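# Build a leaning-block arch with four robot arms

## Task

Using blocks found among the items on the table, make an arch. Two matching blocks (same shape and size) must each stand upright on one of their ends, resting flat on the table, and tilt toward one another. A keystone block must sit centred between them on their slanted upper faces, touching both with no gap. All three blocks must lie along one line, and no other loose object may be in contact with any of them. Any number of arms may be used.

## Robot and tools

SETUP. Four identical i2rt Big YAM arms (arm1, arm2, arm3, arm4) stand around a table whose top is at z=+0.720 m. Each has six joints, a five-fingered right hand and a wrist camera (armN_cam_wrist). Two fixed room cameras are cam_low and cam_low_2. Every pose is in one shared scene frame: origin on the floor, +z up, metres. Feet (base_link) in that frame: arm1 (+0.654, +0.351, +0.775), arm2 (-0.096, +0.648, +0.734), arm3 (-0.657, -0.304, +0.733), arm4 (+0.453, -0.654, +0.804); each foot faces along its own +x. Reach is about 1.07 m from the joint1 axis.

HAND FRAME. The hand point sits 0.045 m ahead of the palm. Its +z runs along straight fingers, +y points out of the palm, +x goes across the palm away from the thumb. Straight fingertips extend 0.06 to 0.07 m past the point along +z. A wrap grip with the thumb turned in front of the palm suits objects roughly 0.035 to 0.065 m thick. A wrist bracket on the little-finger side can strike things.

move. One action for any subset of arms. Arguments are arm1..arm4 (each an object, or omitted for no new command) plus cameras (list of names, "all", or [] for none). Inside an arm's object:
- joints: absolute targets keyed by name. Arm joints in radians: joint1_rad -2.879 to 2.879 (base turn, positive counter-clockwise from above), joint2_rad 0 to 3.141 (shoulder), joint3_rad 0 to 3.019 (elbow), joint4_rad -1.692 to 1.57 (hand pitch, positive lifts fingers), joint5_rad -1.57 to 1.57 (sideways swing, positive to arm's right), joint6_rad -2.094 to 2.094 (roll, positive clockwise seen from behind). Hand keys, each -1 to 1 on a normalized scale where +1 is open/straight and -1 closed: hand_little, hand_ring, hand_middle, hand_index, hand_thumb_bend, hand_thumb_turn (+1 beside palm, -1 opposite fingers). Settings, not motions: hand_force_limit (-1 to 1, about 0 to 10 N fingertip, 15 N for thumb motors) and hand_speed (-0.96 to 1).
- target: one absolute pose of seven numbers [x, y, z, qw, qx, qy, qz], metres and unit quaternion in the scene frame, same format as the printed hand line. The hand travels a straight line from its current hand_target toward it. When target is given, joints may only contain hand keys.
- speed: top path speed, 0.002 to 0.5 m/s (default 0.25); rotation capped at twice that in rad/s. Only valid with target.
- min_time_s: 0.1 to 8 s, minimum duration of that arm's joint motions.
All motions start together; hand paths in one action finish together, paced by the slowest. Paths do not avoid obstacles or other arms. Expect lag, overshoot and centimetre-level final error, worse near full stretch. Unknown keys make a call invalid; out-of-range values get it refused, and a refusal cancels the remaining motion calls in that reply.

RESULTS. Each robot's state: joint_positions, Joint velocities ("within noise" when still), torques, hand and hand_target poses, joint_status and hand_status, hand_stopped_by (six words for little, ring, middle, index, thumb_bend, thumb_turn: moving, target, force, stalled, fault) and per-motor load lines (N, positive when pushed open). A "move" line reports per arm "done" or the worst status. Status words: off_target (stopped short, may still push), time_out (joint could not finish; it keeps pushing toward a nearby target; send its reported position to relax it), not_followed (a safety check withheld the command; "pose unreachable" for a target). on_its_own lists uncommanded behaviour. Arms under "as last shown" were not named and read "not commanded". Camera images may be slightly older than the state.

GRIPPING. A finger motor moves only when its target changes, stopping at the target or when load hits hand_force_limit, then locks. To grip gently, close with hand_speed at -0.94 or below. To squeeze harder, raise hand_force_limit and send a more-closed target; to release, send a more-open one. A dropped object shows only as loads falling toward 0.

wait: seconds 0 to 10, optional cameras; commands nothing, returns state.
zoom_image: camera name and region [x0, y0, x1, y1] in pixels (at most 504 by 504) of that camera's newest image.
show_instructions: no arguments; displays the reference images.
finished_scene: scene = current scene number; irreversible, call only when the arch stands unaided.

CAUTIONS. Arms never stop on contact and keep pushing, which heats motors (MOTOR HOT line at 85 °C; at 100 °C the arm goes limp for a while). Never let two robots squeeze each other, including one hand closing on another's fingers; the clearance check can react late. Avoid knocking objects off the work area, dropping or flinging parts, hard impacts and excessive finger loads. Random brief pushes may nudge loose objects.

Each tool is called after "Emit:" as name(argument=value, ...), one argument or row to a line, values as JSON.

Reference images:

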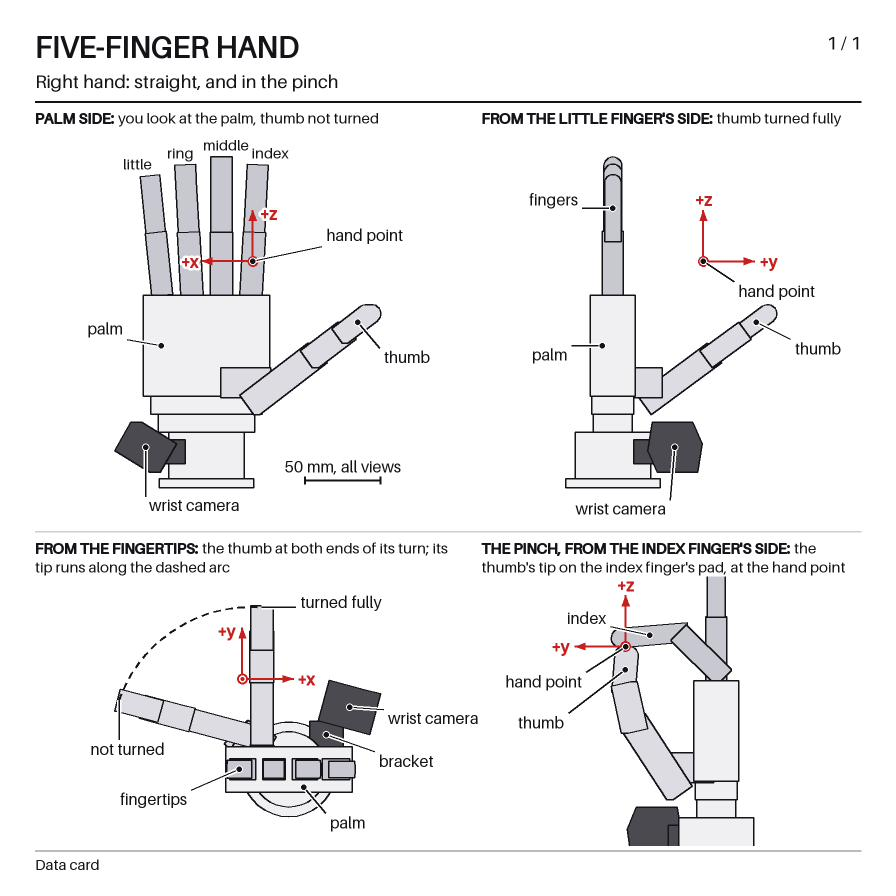

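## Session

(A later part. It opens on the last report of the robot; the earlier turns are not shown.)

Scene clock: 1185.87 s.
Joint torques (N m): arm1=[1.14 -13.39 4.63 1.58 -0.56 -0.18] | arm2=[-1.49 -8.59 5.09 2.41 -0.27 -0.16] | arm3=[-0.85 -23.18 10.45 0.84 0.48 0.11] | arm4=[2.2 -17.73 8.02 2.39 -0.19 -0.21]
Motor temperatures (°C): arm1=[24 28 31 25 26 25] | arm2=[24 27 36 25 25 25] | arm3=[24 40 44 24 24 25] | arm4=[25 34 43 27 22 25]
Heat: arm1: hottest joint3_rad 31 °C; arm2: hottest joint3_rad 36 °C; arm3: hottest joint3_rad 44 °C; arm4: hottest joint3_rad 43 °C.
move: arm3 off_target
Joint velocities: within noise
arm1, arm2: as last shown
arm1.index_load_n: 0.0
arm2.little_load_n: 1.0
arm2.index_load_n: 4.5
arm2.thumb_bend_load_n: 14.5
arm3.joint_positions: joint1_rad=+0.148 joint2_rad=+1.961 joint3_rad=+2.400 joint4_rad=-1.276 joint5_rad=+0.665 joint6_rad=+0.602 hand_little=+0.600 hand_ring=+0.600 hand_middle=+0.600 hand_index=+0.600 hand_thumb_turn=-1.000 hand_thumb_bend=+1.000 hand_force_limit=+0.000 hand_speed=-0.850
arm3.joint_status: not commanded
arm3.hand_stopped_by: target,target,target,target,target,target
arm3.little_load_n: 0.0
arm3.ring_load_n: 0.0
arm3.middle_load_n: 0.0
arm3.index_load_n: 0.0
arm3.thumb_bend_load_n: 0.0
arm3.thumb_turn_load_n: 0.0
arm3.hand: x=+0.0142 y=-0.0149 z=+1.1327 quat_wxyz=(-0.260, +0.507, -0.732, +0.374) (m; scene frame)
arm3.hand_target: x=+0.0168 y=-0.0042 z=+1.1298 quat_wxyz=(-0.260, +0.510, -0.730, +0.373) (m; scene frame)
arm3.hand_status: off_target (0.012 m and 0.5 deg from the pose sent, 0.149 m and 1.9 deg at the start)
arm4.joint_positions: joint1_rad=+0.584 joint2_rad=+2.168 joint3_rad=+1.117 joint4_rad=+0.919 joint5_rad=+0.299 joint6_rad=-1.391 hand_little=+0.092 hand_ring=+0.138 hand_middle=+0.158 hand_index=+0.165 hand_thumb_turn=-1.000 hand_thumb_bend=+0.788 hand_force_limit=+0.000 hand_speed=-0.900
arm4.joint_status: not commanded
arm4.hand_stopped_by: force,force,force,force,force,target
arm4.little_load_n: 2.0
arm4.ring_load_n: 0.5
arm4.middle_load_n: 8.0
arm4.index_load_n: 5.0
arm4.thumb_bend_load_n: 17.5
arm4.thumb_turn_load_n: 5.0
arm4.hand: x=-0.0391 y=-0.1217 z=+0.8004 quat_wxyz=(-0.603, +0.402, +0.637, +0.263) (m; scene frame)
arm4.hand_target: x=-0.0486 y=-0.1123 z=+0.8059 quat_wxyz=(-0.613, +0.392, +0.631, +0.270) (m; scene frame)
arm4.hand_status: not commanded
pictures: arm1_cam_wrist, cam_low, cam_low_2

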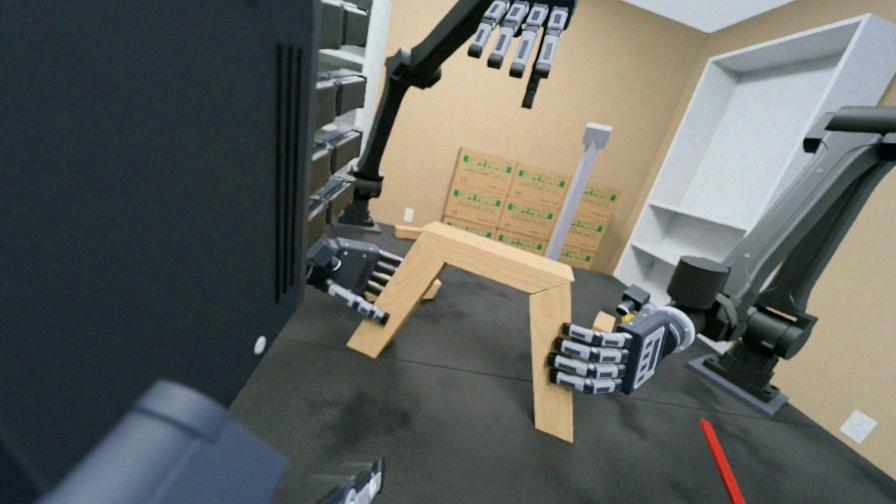

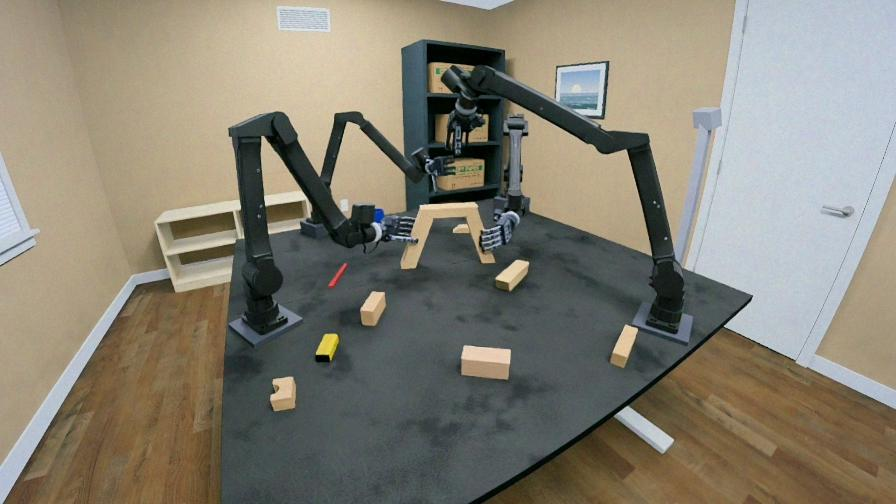

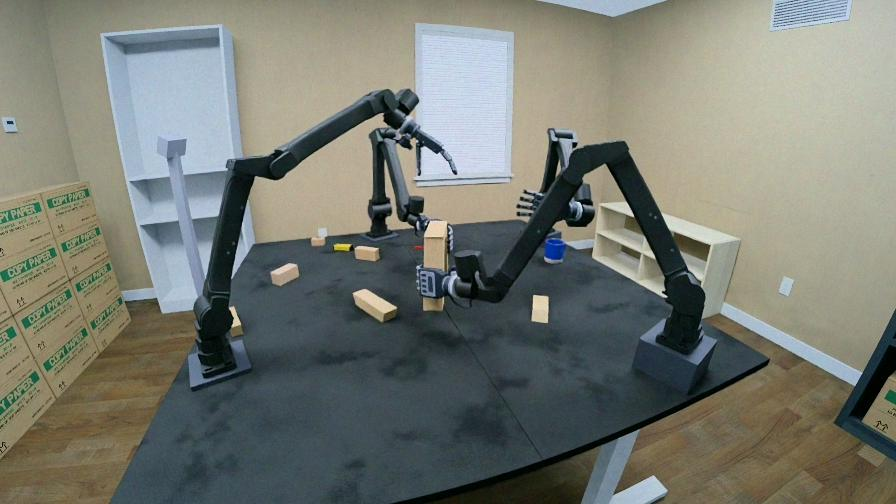

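Emit:
move(
  arm4={"target":[-0.0425,-0.1185,0.809,0.6090,-0.3960,-0.6340,-0.2670],"speed":0.03},
)

Emit:
move(
  arm4={"joints":{"hand_speed":-0.85,"hand_little":0.6,"hand_ring":0.6,"hand_middle":0.6,"hand_index":0.6,"hand_thumb_bend":1}},
  cameras=["cam_low","cam_low_2","arm1_cam_wrist"],
)

Emit:
zoom_image(
  camera="cam_low",
  region=[395, 180, 515, 280],
)

Emit:
zoom_image(
  camera="arm1_cam_wrist",
  region=[330, 200, 620, 460],
)

Scene clock: 1196.07 s.
Joint torques (N m): arm1=[1.08 -13.51 4.6 1.58 -0.56 -0.19] | arm2=[-2.08 -8.06 5.15 2.41 -0.27 -0.13] | arm3=[-0.73 -22.59 10.65 0.81 0.43 0.03] | arm4=[2.43 -20.07 5.86 1.95 -0.15 -0.14]
Motor temperatures (°C): arm1=[24 28 31 25 26 25] | arm2=[24 27 36 25 25 25] | arm3=[24 38 43 24 24 25] | arm4=[25 34 43 27 22 25]
Heat: arm1: hottest joint3_rad 31 °C; arm2: hottest joint3_rad 36 °C; arm3: hottest joint3_rad 43 °C; arm4: hottest joint3_rad 43 °C.
move: arm4 done
Joint velocities: within noise
arm1, arm3: as last shown
arm2.joint_positions: joint1_rad=-0.127 joint2_rad=+1.646 joint3_rad=+0.559 joint4_rad=+0.954 joint5_rad=-0.253 joint6_rad=-1.460 hand_little=+0.108 hand_ring=+0.138 hand_middle=+0.167 hand_index=+0.165 hand_thumb_turn=-1.000 hand_thumb_bend=+0.787 hand_force_limit=+0.000 hand_speed=-0.900
arm2.joint_status: not commanded
arm2.hand_stopped_by: force,force,force,force,force,target
arm2.little_load_n: 0.5
arm2.ring_load_n: 8.0
arm2.middle_load_n: 4.0
arm2.index_load_n: 4.0
arm2.thumb_bend_load_n: 15.0
arm2.thumb_turn_load_n: 0.0
arm2.hand: x=+0.0842 y=+0.1126 z=+0.8245 quat_wxyz=(+0.267, +0.636, -0.400, +0.603) (m; scene frame)
arm2.hand_target: x=+0.0889 y=+0.1099 z=+0.8300 quat_wxyz=(+0.271, +0.632, -0.389, +0.612) (m; scene frame)
arm2.hand_status: not commanded
arm4.joint_positions: joint1_rad=+0.584 joint2_rad=+2.168 joint3_rad=+1.117 joint4_rad=+0.919 joint5_rad=+0.299 joint6_rad=-1.391 hand_little=+0.092 hand_ring=+0.138 hand_middle=+0.158 hand_index=+0.165 hand_thumb_turn=-1.000 hand_thumb_bend=+0.788 hand_force_limit=+0.000 hand_speed=-0.900
arm4.joint_status: not commanded
arm4.hand_stopped_by: force,force,force,force,force,target
arm4.little_load_n: 2.0
arm4.ring_load_n: 0.5
arm4.middle_load_n: 8.0
arm4.index_load_n: 5.5
arm4.thumb_bend_load_n: 18.0
arm4.thumb_turn_load_n: 5.0
arm4.hand: x=-0.0391 y=-0.1217 z=+0.8004 quat_wxyz=(-0.603, +0.402, +0.637, +0.263) (m; scene frame)
arm4.hand_target: x=-0.0425 y=-0.1185 z=+0.8090 quat_wxyz=(-0.609, +0.396, +0.634, +0.267) (m; scene frame)
arm4.hand_status: done (0.010 m and 1.1 deg from the pose sent, 0.010 m and 1.1 deg at the start)
pictures: none

Scene clock: 1197.77 s.
Joint torques (N m): arm1=[1.03 -13.45 4.6 1.57 -0.56 -0.18] | arm2=[-1.67 -8.18 5.19 2.32 -0.3 -0.13] | arm3=[-1.14 -23.88 10.56 0.65 0.43 0.07] | arm4=[2.37 -20.13 5.86 1.99 -0.15 -0.14]
Motor temperatures (°C): arm1=[24 28 31 25 26 25] | arm2=[24 27 36 25 25 25] | arm3=[24 37 43 24 24 25] | arm4=[25 34 43 27 22 25]
Heat: arm1: hottest joint3_rad 31 °C; arm2: hottest joint3_rad 36 °C; arm3: hottest joint3_rad 43 °C; arm4: hottest joint3_rad 43 °C.
move: arm4 done
Joint velocities: within noise
arm1.joint_positions: joint1_rad=+0.911 joint2_rad=+1.895 joint3_rad=+1.058 joint4_rad=+1.389 joint5_rad=+1.267 joint6_rad=-2.085 hand_little=+1.000 hand_ring=+1.000 hand_middle=+1.000 hand_index=+1.000 hand_thumb_turn=+1.000 hand_thumb_bend=+1.000 hand_force_limit=+0.000 hand_speed=-0.800
arm1.joint_status: not commanded
arm1.hand_stopped_by: target,target,target,target,target,target
arm1.little_load_n: 0.0
arm1.ring_load_n: 0.0
arm1.middle_load_n: 0.0
arm1.index_load_n: 0.0
arm1.thumb_bend_load_n: 0.0
arm1.thumb_turn_load_n: 0.0
arm1.hand: x=+0.3082 y=-0.0884 z=+0.9948 quat_wxyz=(+0.764, -0.011, -0.646, -0.011) (m; scene frame)
arm1.hand_target: x=+0.3068 y=-0.0865 z=+1.0022 quat_wxyz=(+0.767, -0.016, -0.642, -0.008) (m; scene frame)
arm1.hand_status: not commanded
arm2, arm3: as last shown
arm2.little_load_n: 1.0
arm2.index_load_n: 4.5
arm2.hand_target: x=+0.0888 y=+0.1098 z=+0.8300 quat_wxyz=(+0.272, +0.632, -0.390, +0.612) (m; scene frame)
arm3.little_load_n: -0.5
arm4.joint_positions: joint1_rad=+0.584 joint2_rad=+2.168 joint3_rad=+1.117 joint4_rad=+0.919 joint5_rad=+0.292 joint6_rad=-1.391 hand_little=+0.600 hand_ring=+0.600 hand_middle=+0.600 hand_index=+0.600 hand_thumb_turn=-1.000 hand_thumb_bend=+1.000 hand_force_limit=+0.000 hand_speed=-0.850
arm4.joint_status: all done
arm4.hand_stopped_by: target,target,target,target,target,target
arm4.little_load_n: 0.0
arm4.ring_load_n: 0.0
arm4.middle_load_n: 0.0
arm4.index_load_n: 0.0
arm4.thumb_bend_load_n: 0.0
arm4.thumb_turn_load_n: 0.5
arm4.hand: x=-0.0405 y=-0.1222 z=+0.8003 quat_wxyz=(-0.604, +0.400, +0.638, +0.261) (m; scene frame)
arm4.hand_target: x=-0.0439 y=-0.1190 z=+0.8089 quat_wxyz=(-0.610, +0.394, +0.635, +0.264) (m; scene frame)
arm4.hand_status: not commanded
pictures: arm1_cam_wrist, cam_low, cam_low_2

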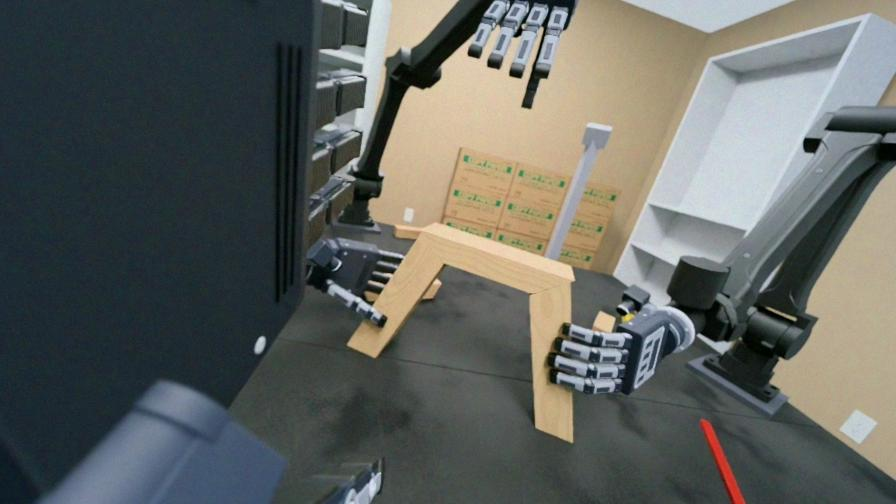

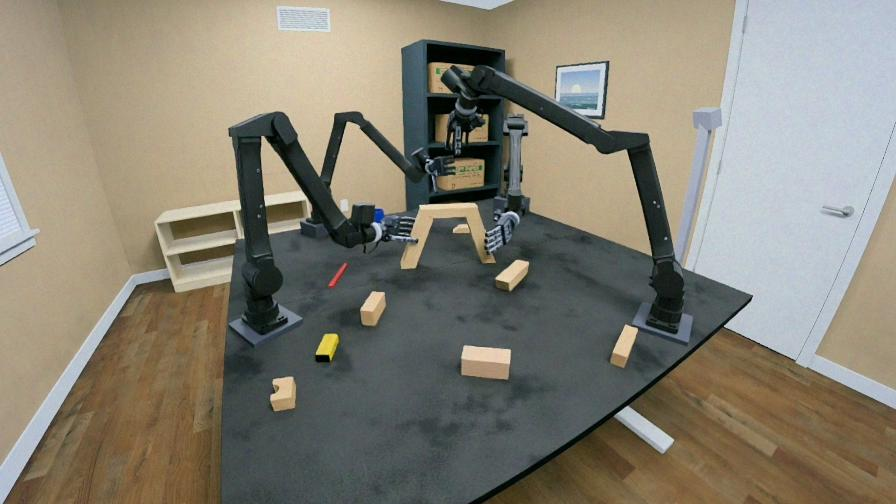

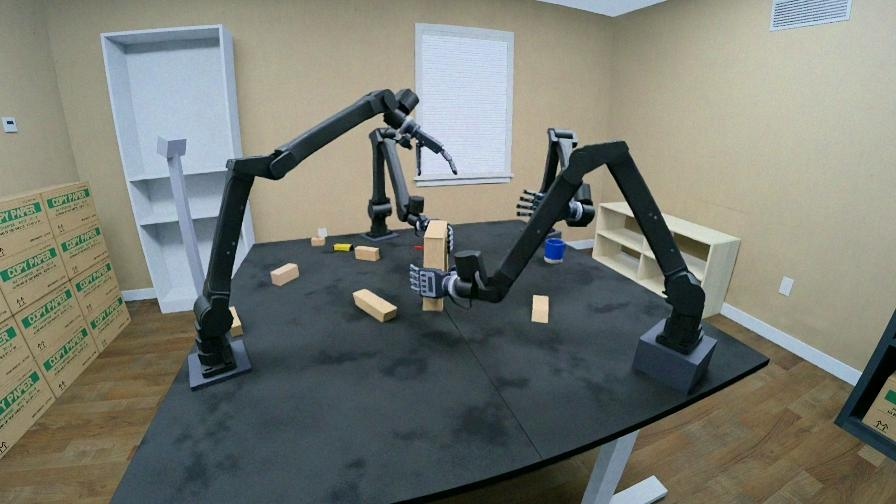

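Scaled by 4.200 from the camera's 896x504 image, which has a finer 1280x720 frame.

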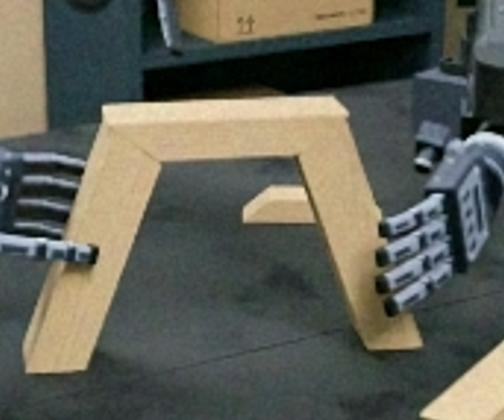

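Scaled by 1.738 from the camera's 896x504 image, which has a finer 1280x720 frame.

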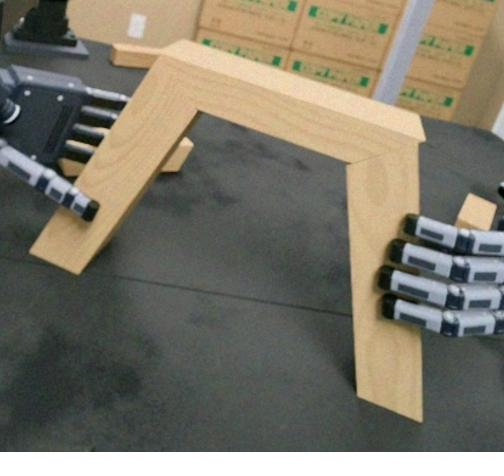

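Emit:
move(
  arm4={"target":[-0.087,-0.229,0.835,0.6100,-0.3940,-0.6350,-0.2640],"speed":0.08},
  arm2={"target":[0.0865,0.1095,0.834,-0.2697,-0.6340,0.3950,-0.6080],"speed":0.03},
  cameras=["cam_low"],
)

Emit:
zoom_image(
  camera="cam_low",
  region=[395, 180, 515, 280],
)

Scene clock: 1206.63 s.
Joint torques (N m): arm1=[1.08 -13.39 4.62 1.59 -0.56 -0.19] | arm2=[-2.14 -10.4 5.45 0.96 -0.19 -0.08] | arm3=[-1.26 -23.24 10.61 0.92 0.5 0.11] | arm4=[3.31 -21.77 4.79 1.36 0.11 0.08]
Motor temperatures (°C): arm1=[24 28 31 25 26 25] | arm2=[24 27 36 25 25 25] | arm3=[24 36 43 24 24 25] | arm4=[25 34 42 27 22 25]
Heat: arm1: hottest joint3_rad 31 °C; arm2: hottest joint3_rad 36 °C; arm3: hottest joint3_rad 43 °C; arm4: hottest joint3_rad 42 °C.
move: arm2 done; arm4 off_target
Joint velocities: within noise
arm1, arm3: as last shown
arm1.index_load_n: -0.5
arm2.joint_positions: joint1_rad=-0.127 joint2_rad=+1.646 joint3_rad=+0.559 joint4_rad=+0.954 joint5_rad=-0.253 joint6_rad=-1.460 hand_little=+0.108 hand_ring=+0.138 hand_middle=+0.167 hand_index=+0.165 hand_thumb_turn=-1.000 hand_thumb_bend=+0.787 hand_force_limit=+0.000 hand_speed=-0.900
arm2.joint_status: not commanded
arm2.hand_stopped_by: force,force,force,force,force,target
arm2.little_load_n: 1.0
arm2.ring_load_n: 8.0
arm2.middle_load_n: 4.0
arm2.index_load_n: 4.5
arm2.thumb_bend_load_n: 15.0
arm2.thumb_turn_load_n: 0.0
arm2.hand: x=+0.0842 y=+0.1126 z=+0.8245 quat_wxyz=(+0.267, +0.636, -0.400, +0.603) (m; scene frame)
arm2.hand_target: x=+0.0865 y=+0.1095 z=+0.8339 quat_wxyz=(+0.270, +0.634, -0.395, +0.608) (m; scene frame)
arm2.hand_status: done (0.010 m and 0.9 deg from the pose sent, 0.010 m and 0.9 deg at the start)
arm3.little_load_n: 0.0
arm3.ring_load_n: -0.5
arm4.joint_positions: joint1_rad=+0.790 joint2_rad=+2.108 joint3_rad=+1.051 joint4_rad=+0.918 joint5_rad=+0.496 joint6_rad=-1.391 hand_little=+0.600 hand_ring=+0.600 hand_middle=+0.600 hand_index=+0.600 hand_thumb_turn=-1.000 hand_thumb_bend=+1.000 hand_force_limit=+0.000 hand_speed=-0.850
arm4.joint_status: not commanded
arm4.hand_stopped_by: target,target,target,target,target,target
arm4.little_load_n: 0.0
arm4.ring_load_n: 0.0
arm4.middle_load_n: 0.0
arm4.index_load_n: 0.0
arm4.thumb_bend_load_n: 0.0
arm4.thumb_turn_load_n: 0.5
arm4.hand: x=-0.0844 y=-0.2252 z=+0.8179 quat_wxyz=(-0.602, +0.390, +0.643, +0.270) (m; scene frame)
arm4.hand_target: x=-0.0868 y=-0.2272 z=+0.8349 quat_wxyz=(-0.610, +0.393, +0.635, +0.266) (m; scene frame)
arm4.hand_status: off_target (0.018 m and 1.5 deg from the pose sent, 0.122 m and 1.1 deg at the start)
pictures: cam_low

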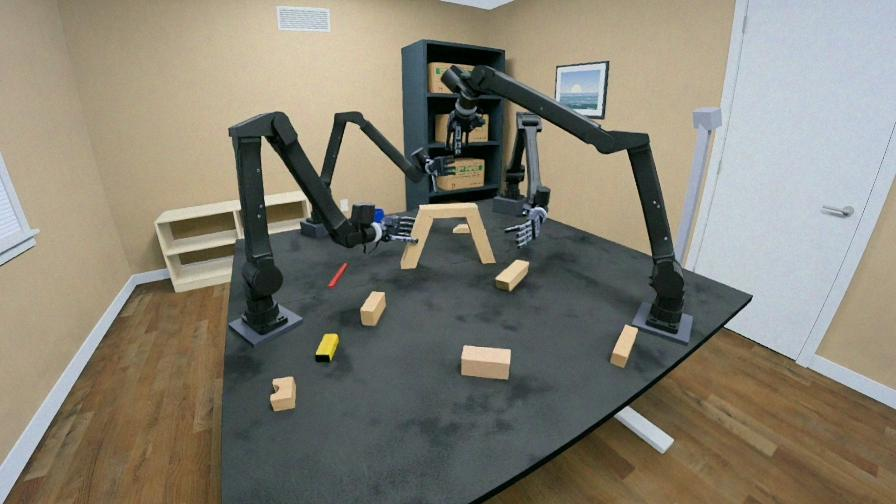

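Scaled by 4.200 from the camera's 896x504 image, which has a finer 1280x720 frame.

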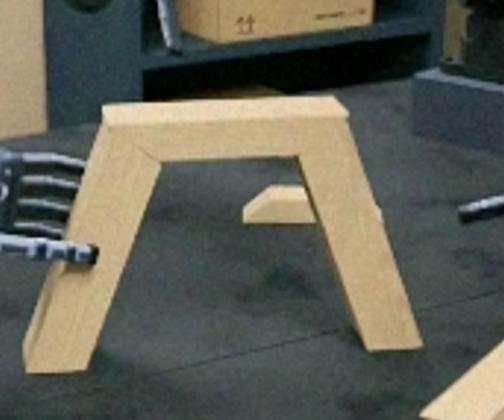

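Now release arm2 and retreat.

Emit:
move(
  arm2={"joints":{"hand_speed":-0.85,"hand_little":0.6,"hand_ring":0.6,"hand_middle":0.6,"hand_index":0.6,"hand_thumb_bend":1}},
  cameras=["cam_low"],
)

Emit:
zoom_image(
  camera="cam_low",
  region=[395, 180, 515, 280],
)

Scene clock: 1212.83 s.
Joint torques (N m): arm1=[1.03 -13.39 4.59 1.59 -0.56 -0.18] | arm2=[-2.43 -10.34 5.56 0.95 -0.17 -0.11] | arm3=[-0.56 -23.18 10.61 0.87 0.52 0.06] | arm4=[2.96 -21.77 4.79 1.36 0.11 0.09]
Motor temperatures (°C): arm1=[24 28 31 25 26 25] | arm2=[24 27 36 24 25 25] | arm3=[24 35 43 24 24 25] | arm4=[25 34 42 27 22 25]
Heat: arm1: hottest joint3_rad 31 °C; arm2: hottest joint3_rad 36 °C; arm3: hottest joint3_rad 43 °C; arm4: hottest joint3_rad 42 °C.
move: arm2 done
Joint velocities: within noise
arm1, arm3, arm4: as last shown
arm1.index_load_n: 0.5
arm2.joint_positions: joint1_rad=-0.127 joint2_rad=+1.646 joint3_rad=+0.559 joint4_rad=+0.954 joint5_rad=-0.253 joint6_rad=-1.454 hand_little=+0.600 hand_ring=+0.600 hand_middle=+0.600 hand_index=+0.600 hand_thumb_turn=-1.000 hand_thumb_bend=+1.000 hand_force_limit=+0.000 hand_speed=-0.850
arm2.joint_status: all done
arm2.hand_stopped_by: target,target,target,target,target,target
arm2.little_load_n: 0.0
arm2.ring_load_n: 0.0
arm2.middle_load_n: 0.0
arm2.index_load_n: 0.0
arm2.thumb_bend_load_n: 0.0
arm2.thumb_turn_load_n: 0.5
arm2.hand: x=+0.0844 y=+0.1127 z=+0.8242 quat_wxyz=(+0.265, +0.635, -0.402, +0.604) (m; scene frame)
arm2.hand_target: x=+0.0865 y=+0.1096 z=+0.8333 quat_wxyz=(+0.268, +0.633, -0.397, +0.609) (m; scene frame)
arm2.hand_status: not commanded
arm3.ring_load_n: 0.0
arm4.joint_positions: joint1_rad=+0.790 joint2_rad=+2.108 joint3_rad=+1.051 joint4_rad=+0.918 joint5_rad=+0.497 joint6_rad=-1.391 hand_little=+0.600 hand_ring=+0.600 hand_middle=+0.600 hand_index=+0.600 hand_thumb_turn=-1.000 hand_thumb_bend=+1.000 hand_force_limit=+0.000 hand_speed=-0.850
arm4.thumb_turn_load_n: 0.0
arm4.hand: x=-0.0841 y=-0.2251 z=+0.8179 quat_wxyz=(-0.601, +0.390, +0.642, +0.271) (m; scene frame)
arm4.hand_target: x=-0.0870 y=-0.2275 z=+0.8349 quat_wxyz=(-0.610, +0.393, +0.635, +0.266) (m; scene frame)
pictures: cam_low

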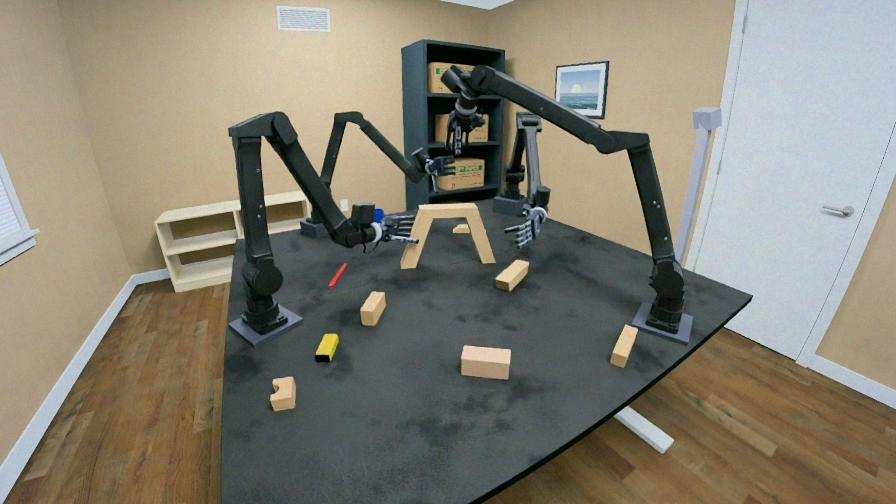

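Scaled by 4.200 from the camera's 896x504 image, which has a finer 1280x720 frame.

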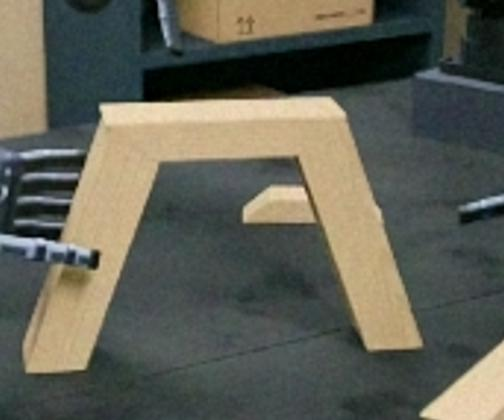

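Emit:
move(
  arm2={"target":[0.1285,0.222,0.858,-0.2680,-0.6330,0.3970,-0.6090],"speed":0.08},
  cameras=["cam_low","cam_low_2","arm1_cam_wrist"],
)

Emit:
zoom_image(
  camera="cam_low",
  region=[395, 180, 515, 280],
)

Emit:
zoom_image(
  camera="arm1_cam_wrist",
  region=[330, 200, 620, 460],
)

Emit:
zoom_image(
  camera="cam_low_2",
  region=[410, 200, 480, 320],
)

Scene clock: 1222.07 s.
Joint torques (N m): arm1=[1.03 -13.45 4.63 1.58 -0.55 -0.18] | arm2=[-2.32 -6.83 5.2 0.66 0.09 0.03] | arm3=[-1.55 -23.06 10.28 0.76 0.49 0.11] | arm4=[2.9 -21.71 4.79 1.36 0.11 0.08]
Motor temperatures (°C): arm1=[24 28 31 25 26 25] | arm2=[24 27 36 24 25 25] | arm3=[24 35 43 24 24 25] | arm4=[25 34 41 27 22 25]
Heat: arm1: hottest joint3_rad 31 °C; arm2: hottest joint3_rad 36 °C; arm3: hottest joint3_rad 43 °C; arm4: hottest joint3_rad 41 °C.
move: arm2 done
Joint velocities: within noise
arm1, arm3, arm4: as last shown
arm1.index_load_n: 0.0
arm2.joint_positions: joint1_rad=+0.140 joint2_rad=+1.370 joint3_rad=+0.366 joint4_rad=+0.898 joint5_rad=-0.003 joint6_rad=-1.440 hand_little=+0.600 hand_ring=+0.600 hand_middle=+0.600 hand_index=+0.600 hand_thumb_turn=-1.000 hand_thumb_bend=+1.000 hand_force_limit=+0.000 hand_speed=-0.850
arm2.joint_status: not commanded
arm2.hand_stopped_by: target,target,target,target,target,target
arm2.little_load_n: 0.0
arm2.ring_load_n: 0.0
arm2.middle_load_n: 0.0
arm2.index_load_n: 0.0
arm2.thumb_bend_load_n: 0.0
arm2.thumb_turn_load_n: 0.5
arm2.hand: x=+0.1310 y=+0.2203 z=+0.8594 quat_wxyz=(+0.270, +0.635, -0.388, +0.611) (m; scene frame)
arm2.hand_target: x=+0.1329 y=+0.2229 z=+0.8589 quat_wxyz=(+0.264, +0.636, -0.391, +0.611) (m; scene frame)
arm2.hand_status: done (0.003 m and 1.2 deg from the pose sent, 0.123 m and 0.9 deg at the start)
arm4.index_load_n: 0.5
pictures: arm1_cam_wrist, cam_low, cam_low_2

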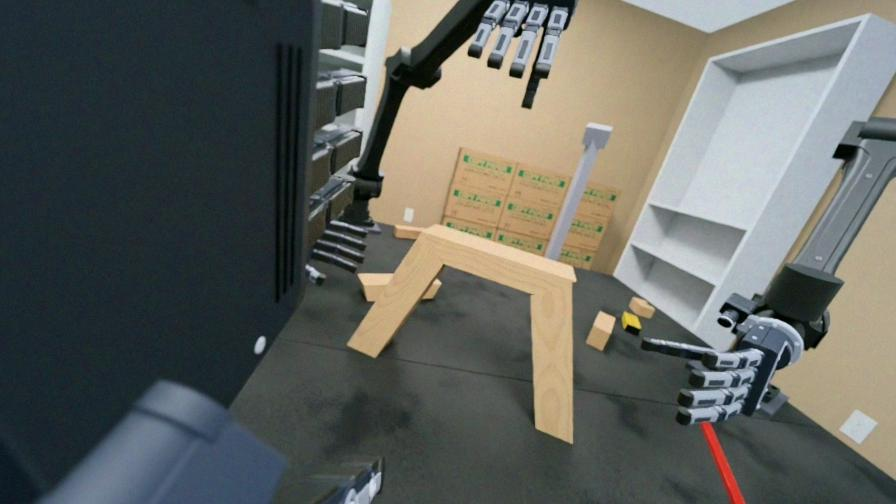

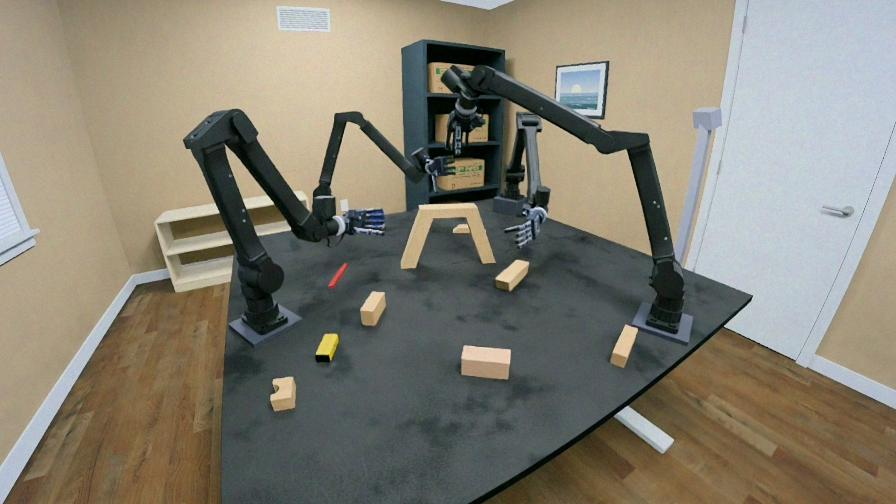

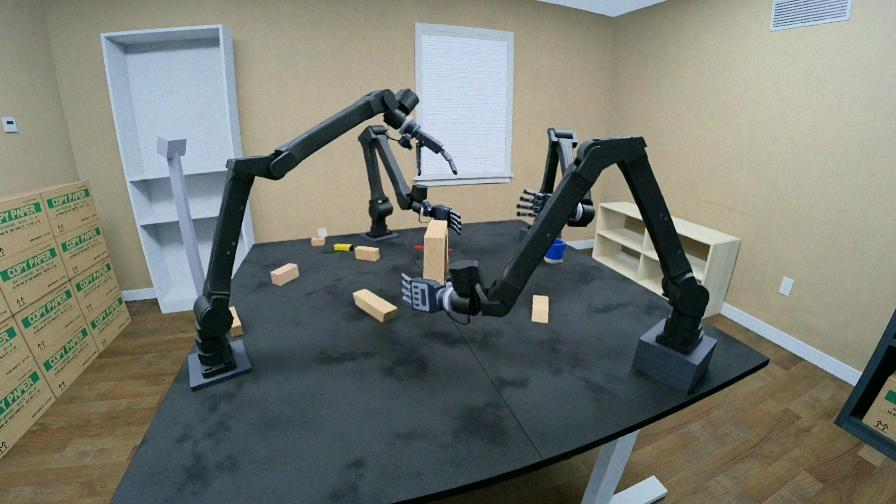

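Scaled by 4.200 from the camera's 896x504 image, which has a finer 1280x720 frame.

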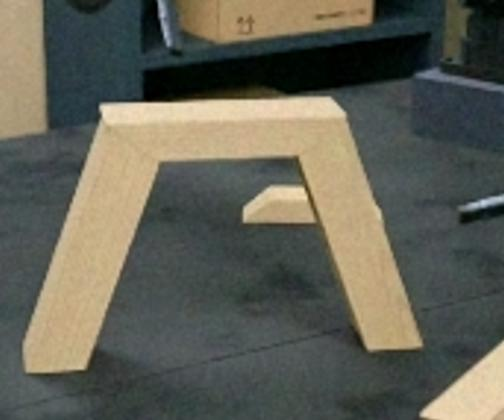

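Scaled by 1.738 from the camera's 896x504 image, which has a finer 1280x720 frame.

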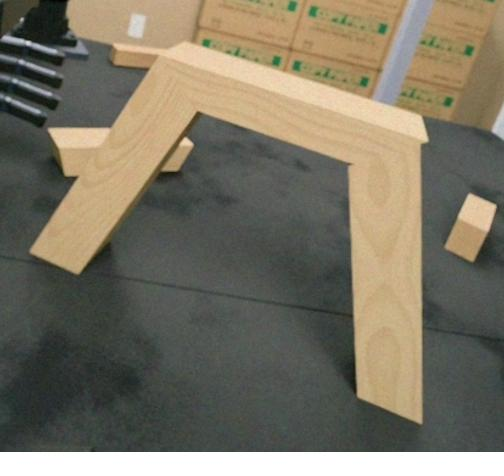

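Scaled by 4.200 from the camera's 896x504 image, which has a finer 1280x720 frame.

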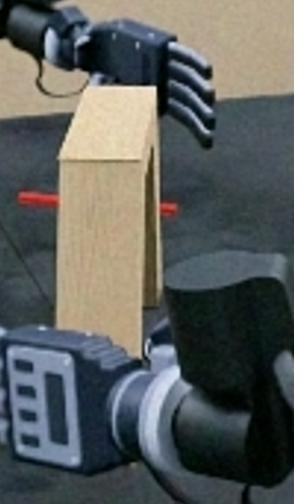

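Emit:
zoom_image(
  camera="cam_low",
  region=[410, 195, 490, 225],
)

Emit:
zoom_image(
  camera="arm1_cam_wrist",
  region=[400, 210, 600, 310],
)

Scaled by 6.300 from the camera's 896x504 image, which has a finer 1280x720 frame.

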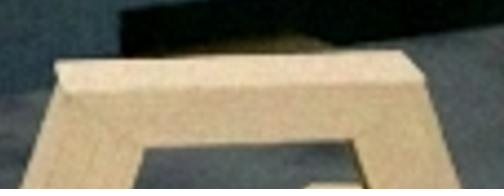

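Scaled by 2.520 from the camera's 896x504 image, which has a finer 1280x720 frame.

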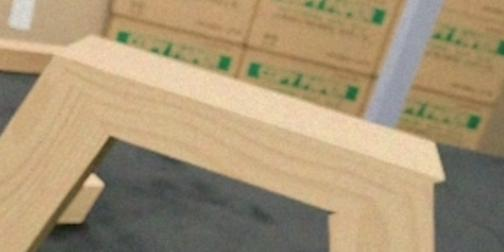

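Emit:
finished_scene(
  scene=2,
)

The scene is finished: the task was done.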